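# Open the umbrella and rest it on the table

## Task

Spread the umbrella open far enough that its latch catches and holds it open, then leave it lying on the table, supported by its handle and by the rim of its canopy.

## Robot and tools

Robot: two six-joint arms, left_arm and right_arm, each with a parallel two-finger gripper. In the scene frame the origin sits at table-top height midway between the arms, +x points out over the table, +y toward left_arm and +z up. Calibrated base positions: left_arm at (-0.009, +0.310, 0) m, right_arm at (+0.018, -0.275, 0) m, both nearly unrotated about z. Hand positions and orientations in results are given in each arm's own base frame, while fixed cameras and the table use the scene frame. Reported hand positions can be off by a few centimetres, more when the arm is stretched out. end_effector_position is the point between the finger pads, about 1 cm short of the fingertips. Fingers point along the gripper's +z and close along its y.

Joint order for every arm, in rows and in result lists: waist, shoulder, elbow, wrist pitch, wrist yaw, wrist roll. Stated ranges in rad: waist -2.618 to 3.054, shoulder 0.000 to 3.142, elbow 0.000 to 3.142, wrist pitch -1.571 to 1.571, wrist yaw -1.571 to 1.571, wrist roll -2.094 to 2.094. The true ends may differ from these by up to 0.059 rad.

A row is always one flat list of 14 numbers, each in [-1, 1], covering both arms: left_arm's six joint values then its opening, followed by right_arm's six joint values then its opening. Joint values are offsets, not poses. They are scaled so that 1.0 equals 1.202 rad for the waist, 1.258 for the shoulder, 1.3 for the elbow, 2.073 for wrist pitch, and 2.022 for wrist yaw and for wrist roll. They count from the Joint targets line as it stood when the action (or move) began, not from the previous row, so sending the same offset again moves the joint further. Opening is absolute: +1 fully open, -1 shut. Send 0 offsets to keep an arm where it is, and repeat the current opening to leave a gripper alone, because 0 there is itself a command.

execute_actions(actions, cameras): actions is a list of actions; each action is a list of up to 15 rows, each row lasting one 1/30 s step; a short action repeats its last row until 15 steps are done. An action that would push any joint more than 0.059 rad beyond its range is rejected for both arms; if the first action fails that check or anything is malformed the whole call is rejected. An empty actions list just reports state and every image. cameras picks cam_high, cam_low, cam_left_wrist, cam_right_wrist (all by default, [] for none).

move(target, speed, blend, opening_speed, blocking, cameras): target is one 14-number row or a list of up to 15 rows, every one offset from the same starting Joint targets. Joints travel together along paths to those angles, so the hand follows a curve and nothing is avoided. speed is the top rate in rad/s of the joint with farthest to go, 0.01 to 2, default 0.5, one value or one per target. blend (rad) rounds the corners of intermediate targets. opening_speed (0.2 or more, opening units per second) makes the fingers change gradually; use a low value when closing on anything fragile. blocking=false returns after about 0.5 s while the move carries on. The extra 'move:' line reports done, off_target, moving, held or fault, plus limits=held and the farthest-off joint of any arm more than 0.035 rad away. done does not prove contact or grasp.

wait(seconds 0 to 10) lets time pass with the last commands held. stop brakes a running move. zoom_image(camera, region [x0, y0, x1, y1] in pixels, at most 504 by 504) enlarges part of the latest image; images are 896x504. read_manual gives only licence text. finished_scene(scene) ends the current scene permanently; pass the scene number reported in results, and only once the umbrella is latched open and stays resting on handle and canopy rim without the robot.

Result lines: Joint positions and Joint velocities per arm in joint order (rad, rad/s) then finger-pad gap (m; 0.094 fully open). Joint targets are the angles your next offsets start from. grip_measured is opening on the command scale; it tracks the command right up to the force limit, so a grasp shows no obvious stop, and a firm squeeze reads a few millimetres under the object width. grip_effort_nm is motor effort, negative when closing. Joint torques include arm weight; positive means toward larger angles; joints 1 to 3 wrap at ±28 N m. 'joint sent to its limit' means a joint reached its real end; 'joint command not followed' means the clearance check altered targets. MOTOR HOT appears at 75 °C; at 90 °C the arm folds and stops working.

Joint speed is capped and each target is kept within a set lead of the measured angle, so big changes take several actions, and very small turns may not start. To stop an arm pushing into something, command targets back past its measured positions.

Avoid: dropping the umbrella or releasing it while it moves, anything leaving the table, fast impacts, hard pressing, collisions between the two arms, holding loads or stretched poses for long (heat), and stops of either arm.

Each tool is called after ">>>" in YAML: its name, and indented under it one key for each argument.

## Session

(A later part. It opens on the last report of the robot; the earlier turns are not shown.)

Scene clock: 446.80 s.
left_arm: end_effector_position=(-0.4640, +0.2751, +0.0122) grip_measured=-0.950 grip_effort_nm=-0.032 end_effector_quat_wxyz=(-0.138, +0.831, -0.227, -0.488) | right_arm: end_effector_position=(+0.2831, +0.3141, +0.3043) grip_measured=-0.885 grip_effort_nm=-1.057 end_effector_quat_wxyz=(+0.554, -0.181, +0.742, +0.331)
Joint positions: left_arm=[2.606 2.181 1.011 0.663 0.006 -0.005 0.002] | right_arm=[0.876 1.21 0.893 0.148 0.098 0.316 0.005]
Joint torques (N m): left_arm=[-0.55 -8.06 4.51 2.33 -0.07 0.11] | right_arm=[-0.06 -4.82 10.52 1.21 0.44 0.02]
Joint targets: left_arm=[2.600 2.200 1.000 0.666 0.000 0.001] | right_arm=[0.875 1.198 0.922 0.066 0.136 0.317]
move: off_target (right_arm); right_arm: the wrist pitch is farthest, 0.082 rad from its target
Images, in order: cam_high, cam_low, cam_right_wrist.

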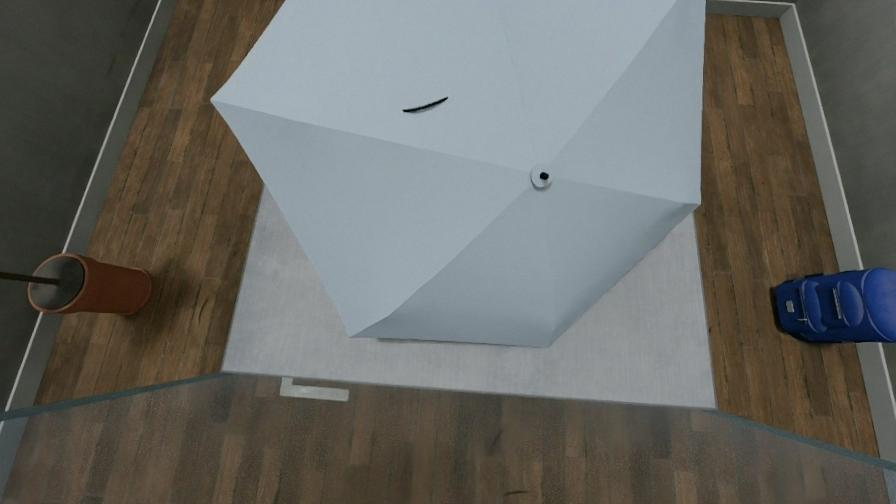

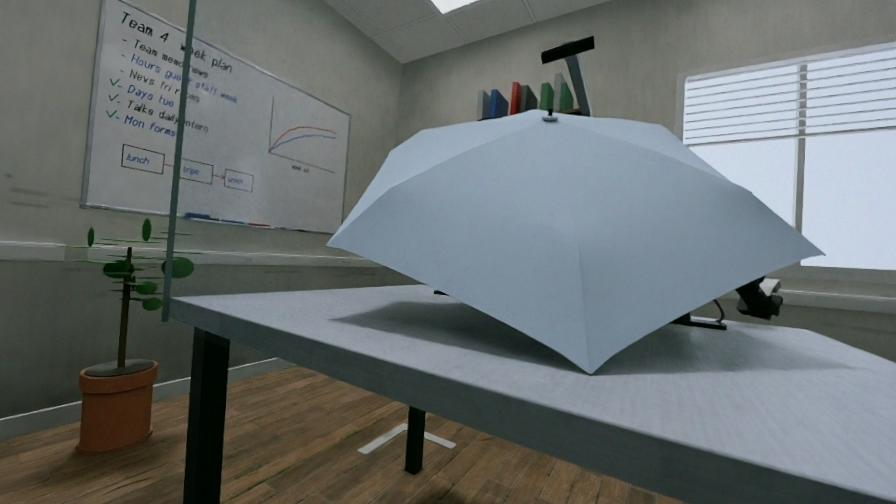

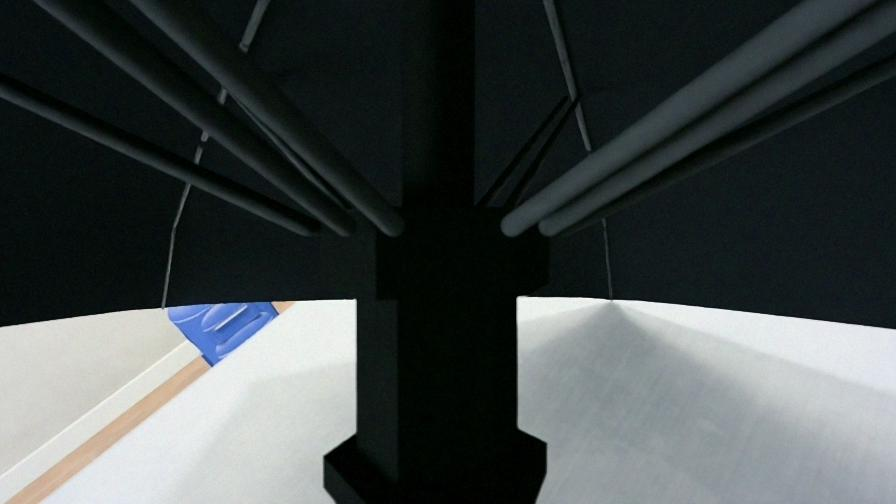

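>>> move:
  target:
    - [0,0,0,0,0,0,-0.95,0,0.0297,0.2646,-0.1485,0,0,-0.98]
    - [0,0,0,0,0,0,-0.95,-0.205,0.0271,0.1277,0.031,-0.3251,0.1365,-0.98]
  speed: [0.2,0.2]
  cameras: ["cam_high","cam_low","cam_right_wrist"]

Scene clock: 468.10 s.
left_arm: end_effector_position=(-0.4640, +0.2751, +0.0122) grip_measured=-0.950 grip_effort_nm=-0.037 end_effector_quat_wxyz=(-0.138, +0.831, -0.227, -0.488) | right_arm: end_effector_position=(+0.2772, +0.3125, +0.3837) grip_measured=-0.885 grip_effort_nm=-1.057 end_effector_quat_wxyz=(+0.444, -0.192, +0.697, +0.529)
Joint positions: left_arm=[2.606 2.181 1.011 0.663 0.006 -0.005 0.002] | right_arm=[0.634 1.231 1.101 0.078 -0.507 0.579 0.005]
Joint torques (N m): left_arm=[-0.53 -8.06 4.51 2.32 -0.07 0.1] | right_arm=[-0.5 -3.78 6.71 2.38 -0.2 0.14]
Motor temperatures (°C): left_arm=[35 38 40 45 39 32 32] | right_arm=[35 37 40 55 34 34 37]
Joint targets: left_arm=[2.600 2.200 1.000 0.666 0.000 0.001] | right_arm=[0.629 1.232 1.088 0.130 -0.522 0.593]
move: off_target (right_arm); right_arm: the wrist pitch is farthest, 0.053 rad from its target
Images, in order: cam_high, cam_low, cam_right_wrist.

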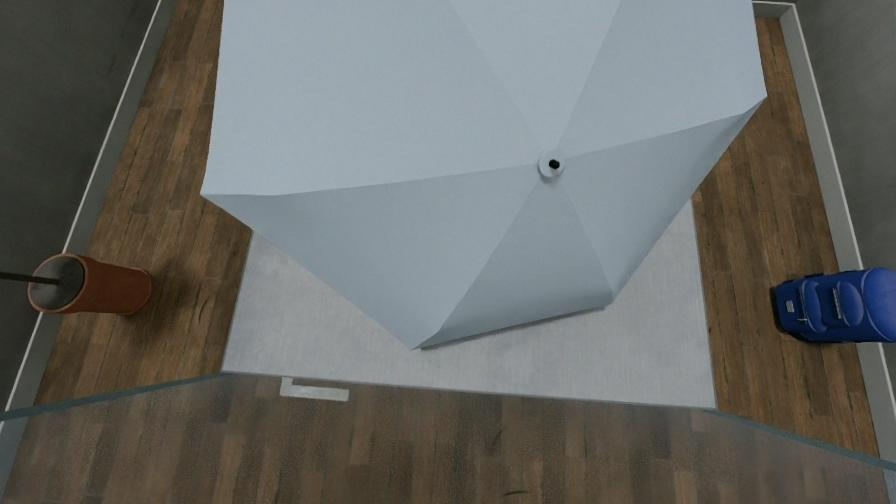

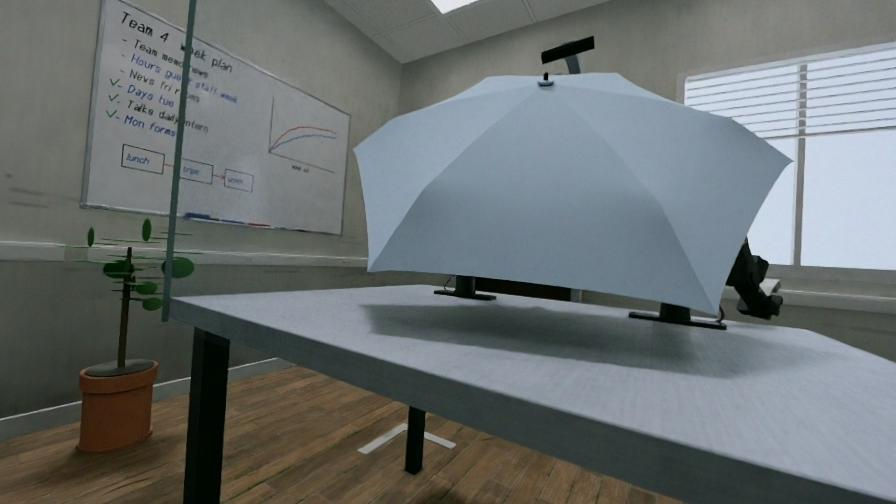

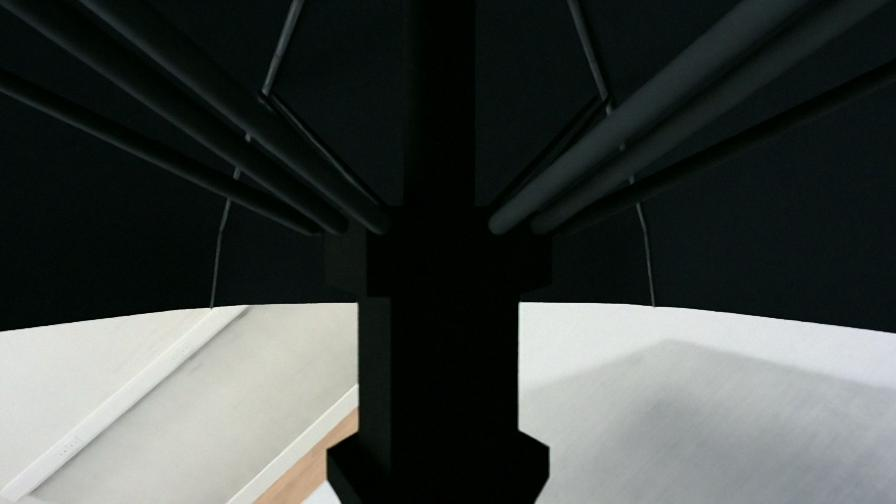

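>>> move:
  target: [0,0,0,0,0,0,-0.95,-0.036,0.058,-0.19,0.142,-0.002,0.002,-0.98]
  speed: 0.12
  cameras: ["cam_high","cam_low","cam_right_wrist"]

>>> zoom_image:
  camera: "cam_low"
  region: [330, 220, 760, 400]

Scene clock: 476.43 s.
left_arm: end_effector_position=(-0.4640, +0.2751, +0.0122) grip_measured=-0.950 grip_effort_nm=-0.042 end_effector_quat_wxyz=(-0.138, +0.831, -0.227, -0.488) | right_arm: end_effector_position=(+0.2999, +0.3086, +0.3112) grip_measured=-0.885 grip_effort_nm=-1.072 end_effector_quat_wxyz=(+0.452, -0.179, +0.700, +0.523)
Joint positions: left_arm=[2.606 2.181 1.011 0.663 0.006 -0.005 0.002] | right_arm=[0.592 1.297 0.857 0.389 -0.515 0.583 0.005]
Joint torques (N m): left_arm=[-0.53 -8.06 4.49 2.33 -0.07 0.11] | right_arm=[-0.55 -3.88 6.48 2.21 -0.14 0.15]
Heat: left arm: 46 °C; right arm: 56 °C.
Joint targets: left_arm=[2.600 2.200 1.000 0.666 0.000 0.001] | right_arm=[0.586 1.305 0.841 0.425 -0.526 0.597]
move: done
Images, in order: cam_high, cam_low, cam_right_wrist.

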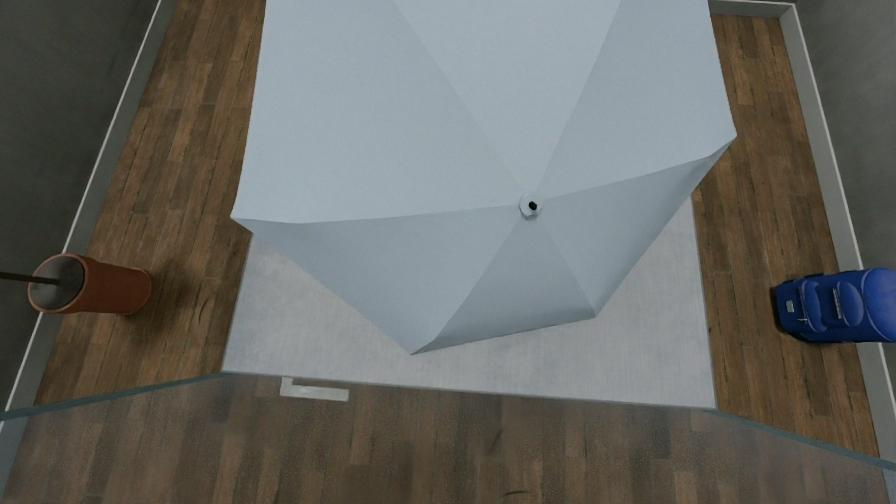

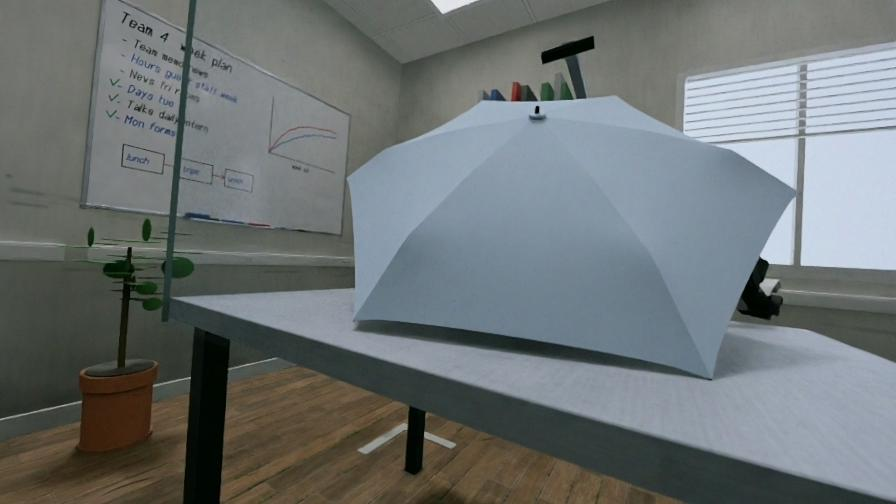

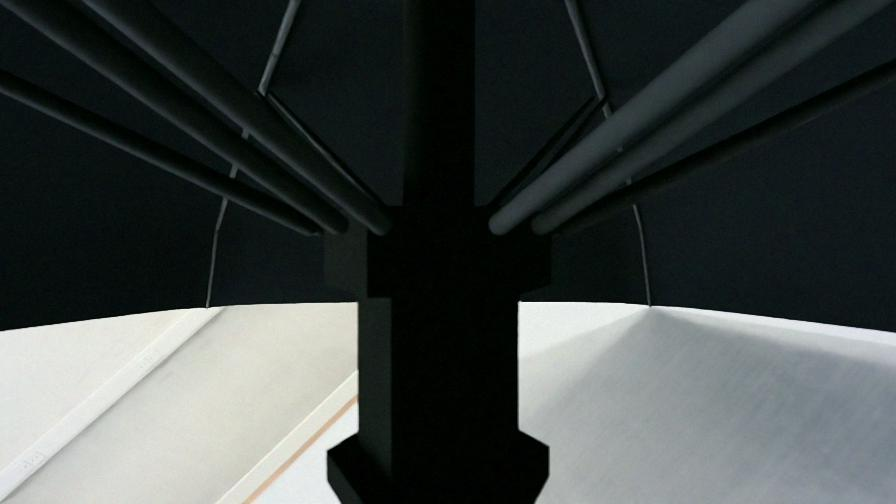

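Scaled by 1.172 from the camera's 896x504 image, which has a finer 1280x720 frame.

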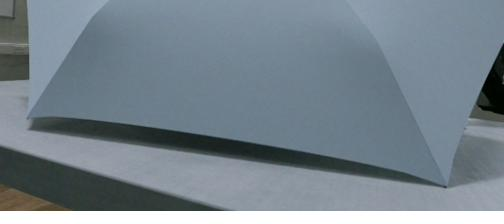

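>>> move:
  target: [0,0,0,0,0,0,-0.95,-0.0145,0.0237,-0.0792,0.0593,-0.0055,-0.025,-0.98]
  speed: 0.08
  cameras: ["cam_high","cam_low","cam_right_wrist"]

>>> zoom_image:
  camera: "cam_low"
  region: [330, 220, 760, 400]

Scene clock: 482.90 s.
left_arm: end_effector_position=(-0.4640, +0.2752, +0.0123) grip_measured=-0.950 grip_effort_nm=-0.042 end_effector_quat_wxyz=(-0.138, +0.831, -0.227, -0.488) | right_arm: end_effector_position=(+0.3020, +0.3036, +0.2899) grip_measured=-0.885 grip_effort_nm=-1.067 end_effector_quat_wxyz=(+0.473, -0.191, +0.687, +0.518)
Joint positions: left_arm=[2.606 2.181 1.011 0.664 0.006 -0.005 0.002] | right_arm=[0.574 1.323 0.758 0.546 -0.528 0.551 0.005]
Joint torques (N m): left_arm=[-0.53 -8.06 4.53 2.32 -0.07 0.11] | right_arm=[-0.61 -3.55 5.93 1.89 -0.09 -0.04]
Joint targets: left_arm=[2.600 2.200 1.000 0.666 0.000 0.001] | right_arm=[0.568 1.335 0.738 0.548 -0.537 0.546]
move: done
Images, in order: cam_high, cam_low, cam_right_wrist.

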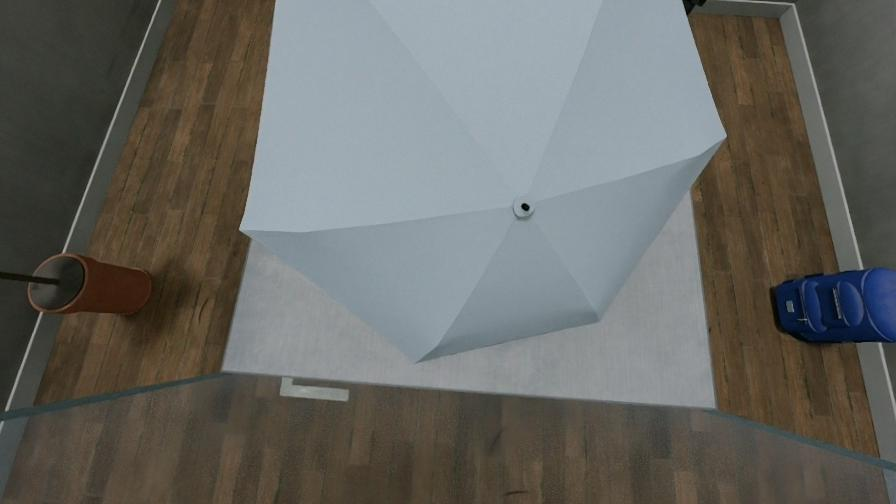

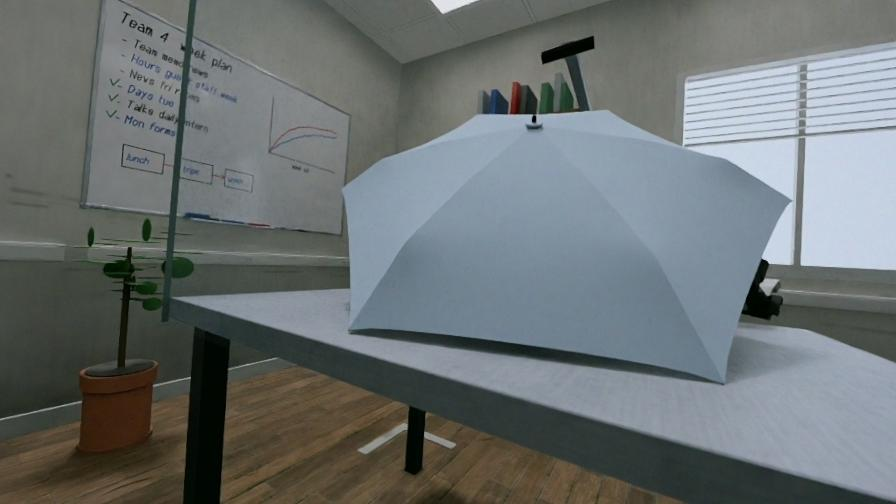

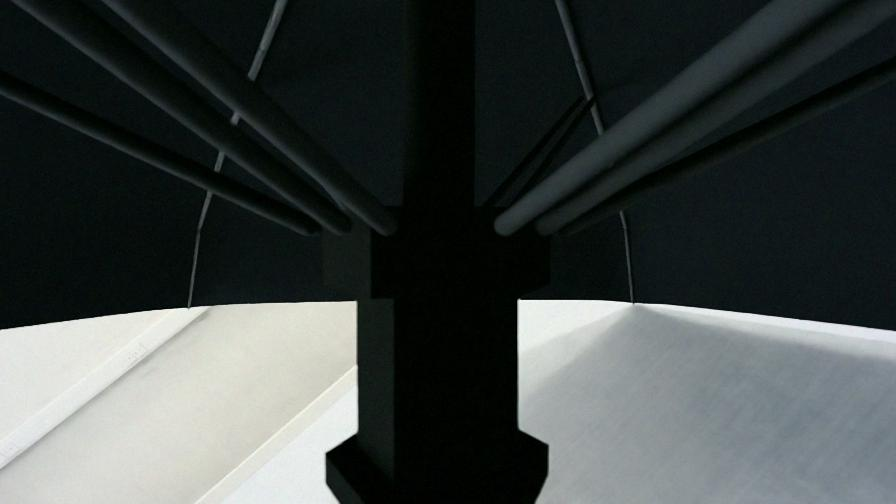

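Scaled by 1.172 from the camera's 896x504 image, which has a finer 1280x720 frame.

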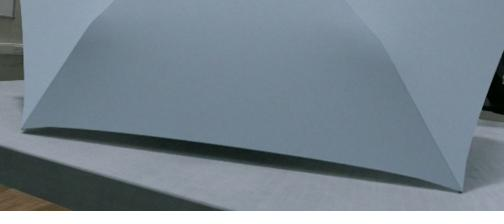

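>>> move:
  target: [0,0,0,0,0,0,-0.95,0,0,0,0,0,0,-0.78]
  opening_speed: 0.2
  cameras: ["cam_high","cam_low","cam_right_wrist"]

Scene clock: 486.27 s.
left_arm: end_effector_position=(-0.4640, +0.2752, +0.0123) grip_measured=-0.950 grip_effort_nm=-0.042 end_effector_quat_wxyz=(-0.138, +0.831, -0.227, -0.488) | right_arm: end_effector_position=(+0.3021, +0.3033, +0.2894) grip_measured=-0.782 grip_effort_nm=0.085 end_effector_quat_wxyz=(+0.472, -0.191, +0.687, +0.518)
Joint positions: left_arm=[2.606 2.181 1.011 0.664 0.006 -0.005 0.002] | right_arm=[0.573 1.323 0.757 0.545 -0.53 0.55 0.01]
Joint torques (N m): left_arm=[-0.54 -8.05 4.52 2.32 -0.07 0.11] | right_arm=[-0.49 -3.49 6 1.88 -0.08 -0.03]
Joint targets: left_arm=[2.600 2.200 1.000 0.666 0.000 0.001] | right_arm=[0.568 1.335 0.738 0.548 -0.537 0.546]
move: done
Images, in order: cam_high, cam_low, cam_right_wrist.

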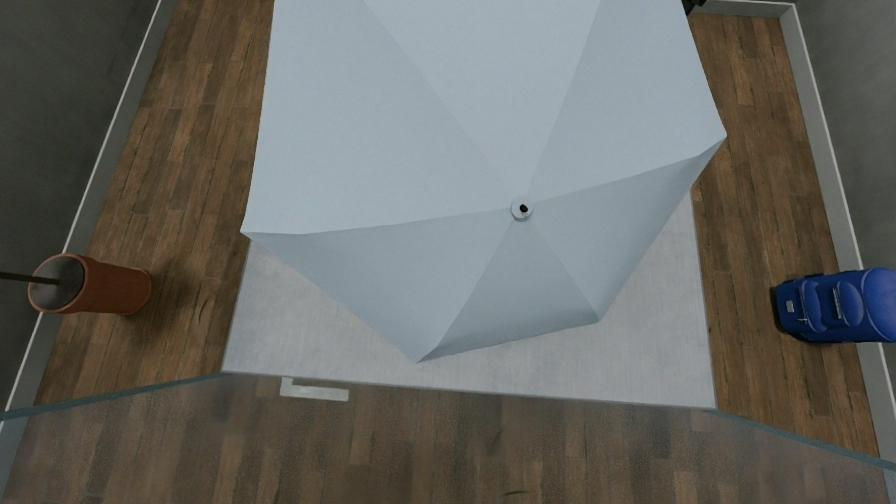

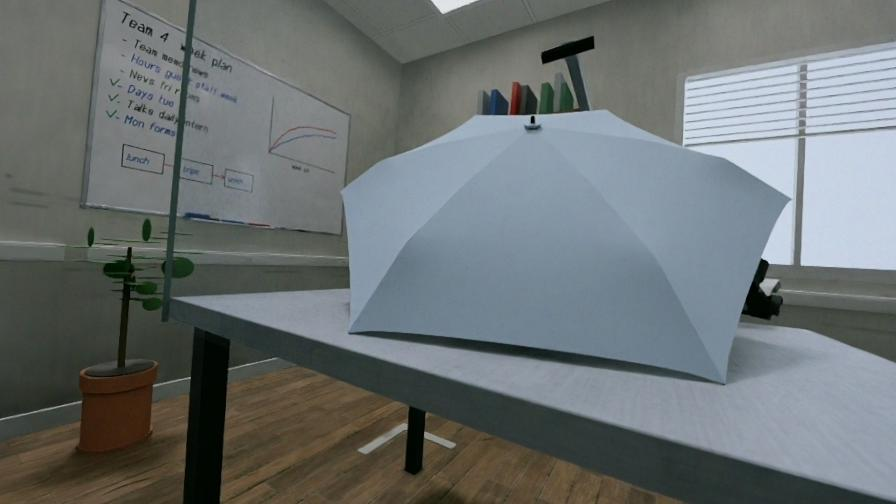

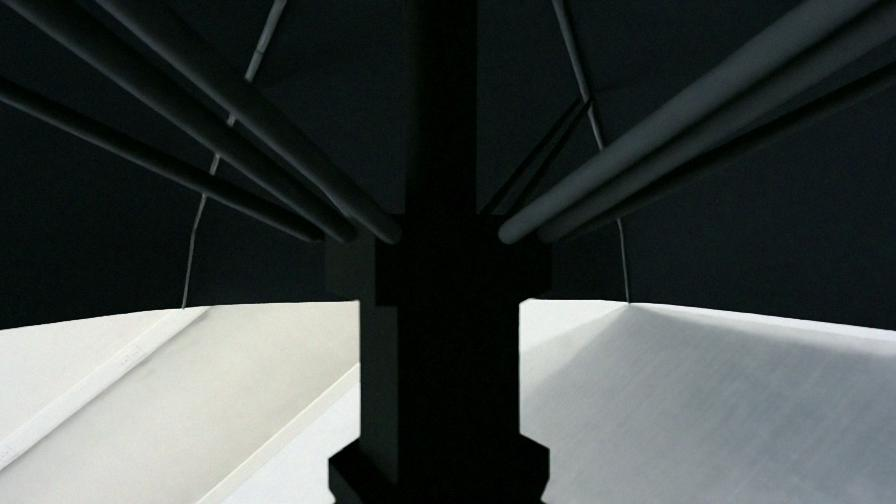

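>>> move:
  target: [0,0,0,0,0,0,-0.95,-0.0325,-0.0604,-0.04,-0.0116,-0.0193,0,-0.55]
  speed: 0.1
  opening_speed: 0.3
  cameras: ["cam_high","cam_low","cam_right_wrist"]

Scene clock: 491.20 s.
left_arm: end_effector_position=(-0.4640, +0.2752, +0.0123) grip_measured=-0.950 grip_effort_nm=-0.037 end_effector_quat_wxyz=(-0.138, +0.831, -0.227, -0.488) | right_arm: end_effector_position=(+0.2985, +0.2891, +0.2811) grip_measured=-0.552 grip_effort_nm=0.085 end_effector_quat_wxyz=(+0.468, -0.188, +0.692, +0.516)
Joint positions: left_arm=[2.606 2.181 1.011 0.664 0.006 -0.005 0.002] | right_arm=[0.536 1.284 0.708 0.541 -0.564 0.55 0.021]
Joint torques (N m): left_arm=[-0.53 -8.03 4.49 2.32 -0.07 0.1] | right_arm=[-0.66 -6.09 5.7 1.69 -0.15 -0.02]
Joint targets: left_arm=[2.600 2.200 1.000 0.666 0.000 0.001] | right_arm=[0.529 1.259 0.686 0.524 -0.576 0.546]
move: done
Images, in order: cam_high, cam_low, cam_right_wrist.

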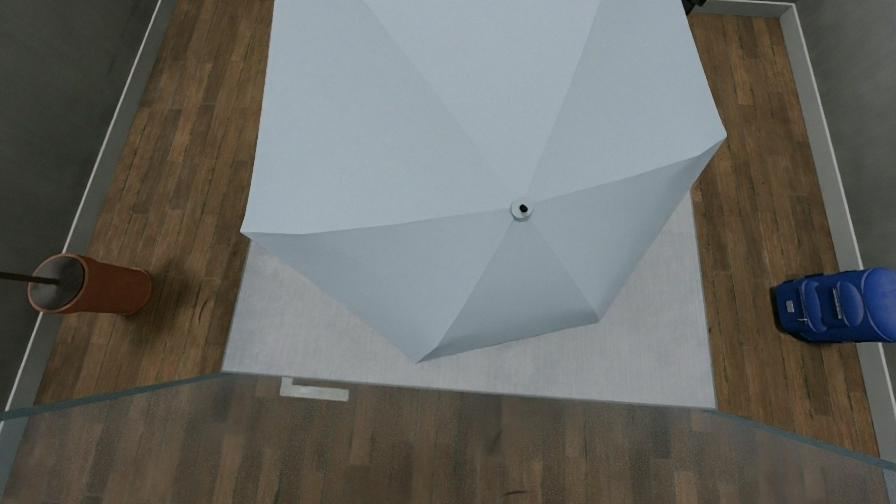

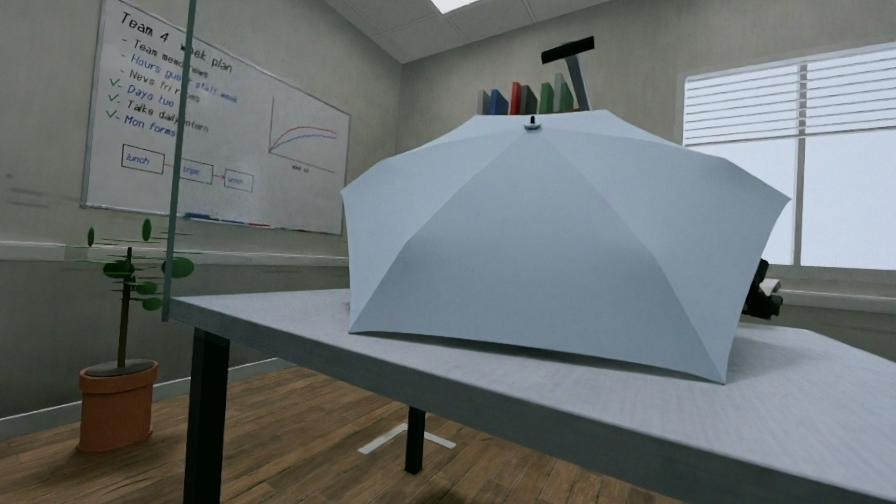

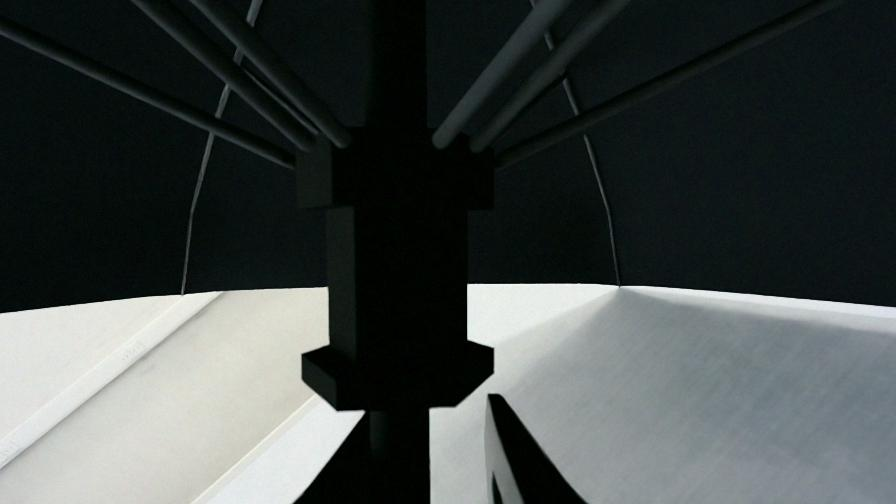

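>>> move:
  target:
    - [0,0,0,0,0,0,-0.95,0,0,0,0,0,0,0.0]
    - [0,0,0,0,0,0,-0.95,-0.267,-0.2976,-0.141,-0.0936,-0.1553,0,0.0]
  speed: 0.12
  opening_speed: 0.5

Scene clock: 500.00 s.
left_arm: end_effector_position=(-0.4640, +0.2752, +0.0123) grip_measured=-0.950 grip_effort_nm=-0.037 end_effector_quat_wxyz=(-0.138, +0.831, -0.227, -0.488) | right_arm: end_effector_position=(+0.2545, +0.1964, +0.2855) grip_measured=-0.002 grip_effort_nm=0.081 end_effector_quat_wxyz=(+0.471, -0.182, +0.691, +0.518)
Joint positions: left_arm=[2.606 2.181 1.011 0.664 0.006 -0.005 0.002] | right_arm=[0.214 0.901 0.525 0.344 -0.876 0.55 0.047]
Joint torques (N m): left_arm=[-0.53 -8.05 4.53 2.32 -0.07 0.11] | right_arm=[-0.5 -2.67 5.91 1.58 -0.17 -0.02]
Joint targets: left_arm=[2.600 2.200 1.000 0.666 0.000 0.001] | right_arm=[0.209 0.885 0.503 0.329 -0.890 0.546]
move: done

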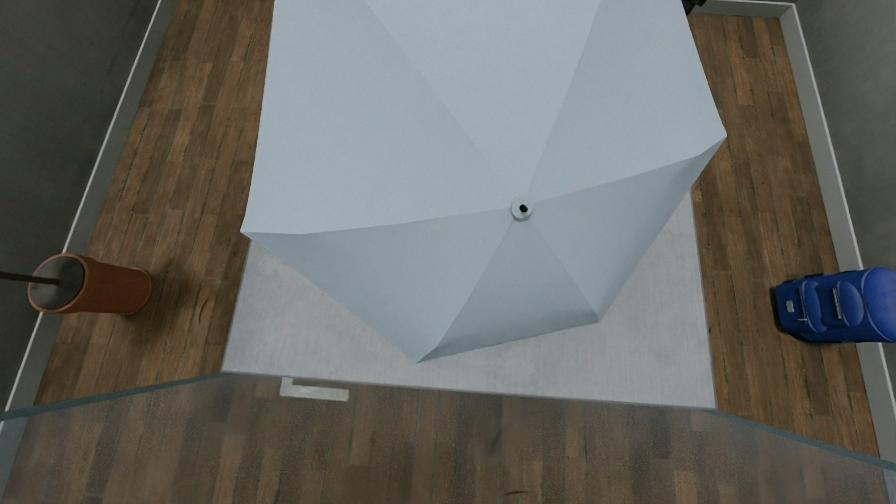

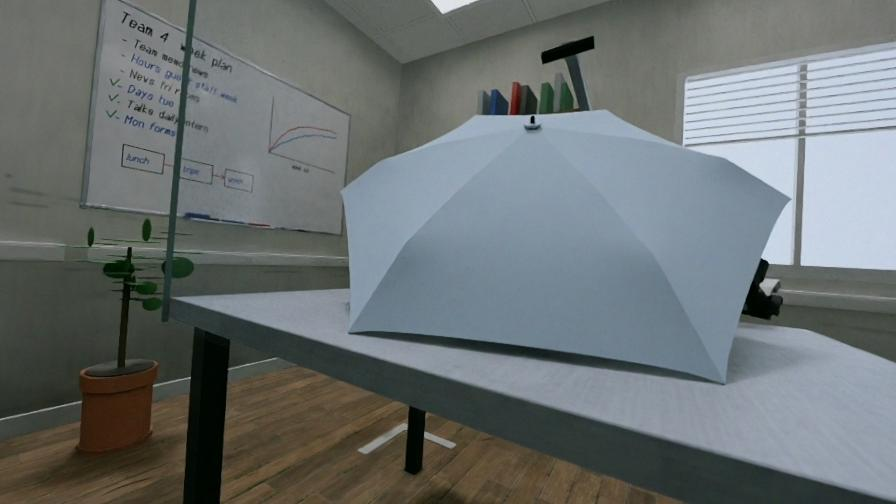

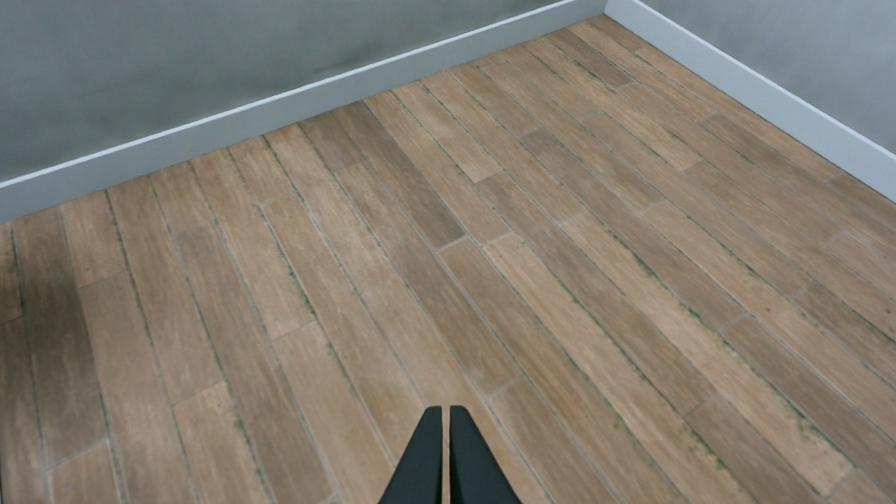

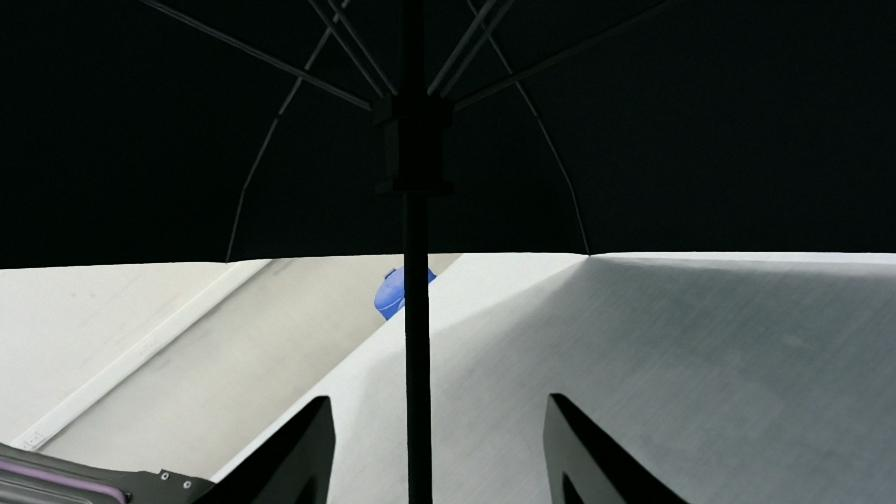

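>>> finished_scene:
  scene: 1

The scene is finished: the task was done.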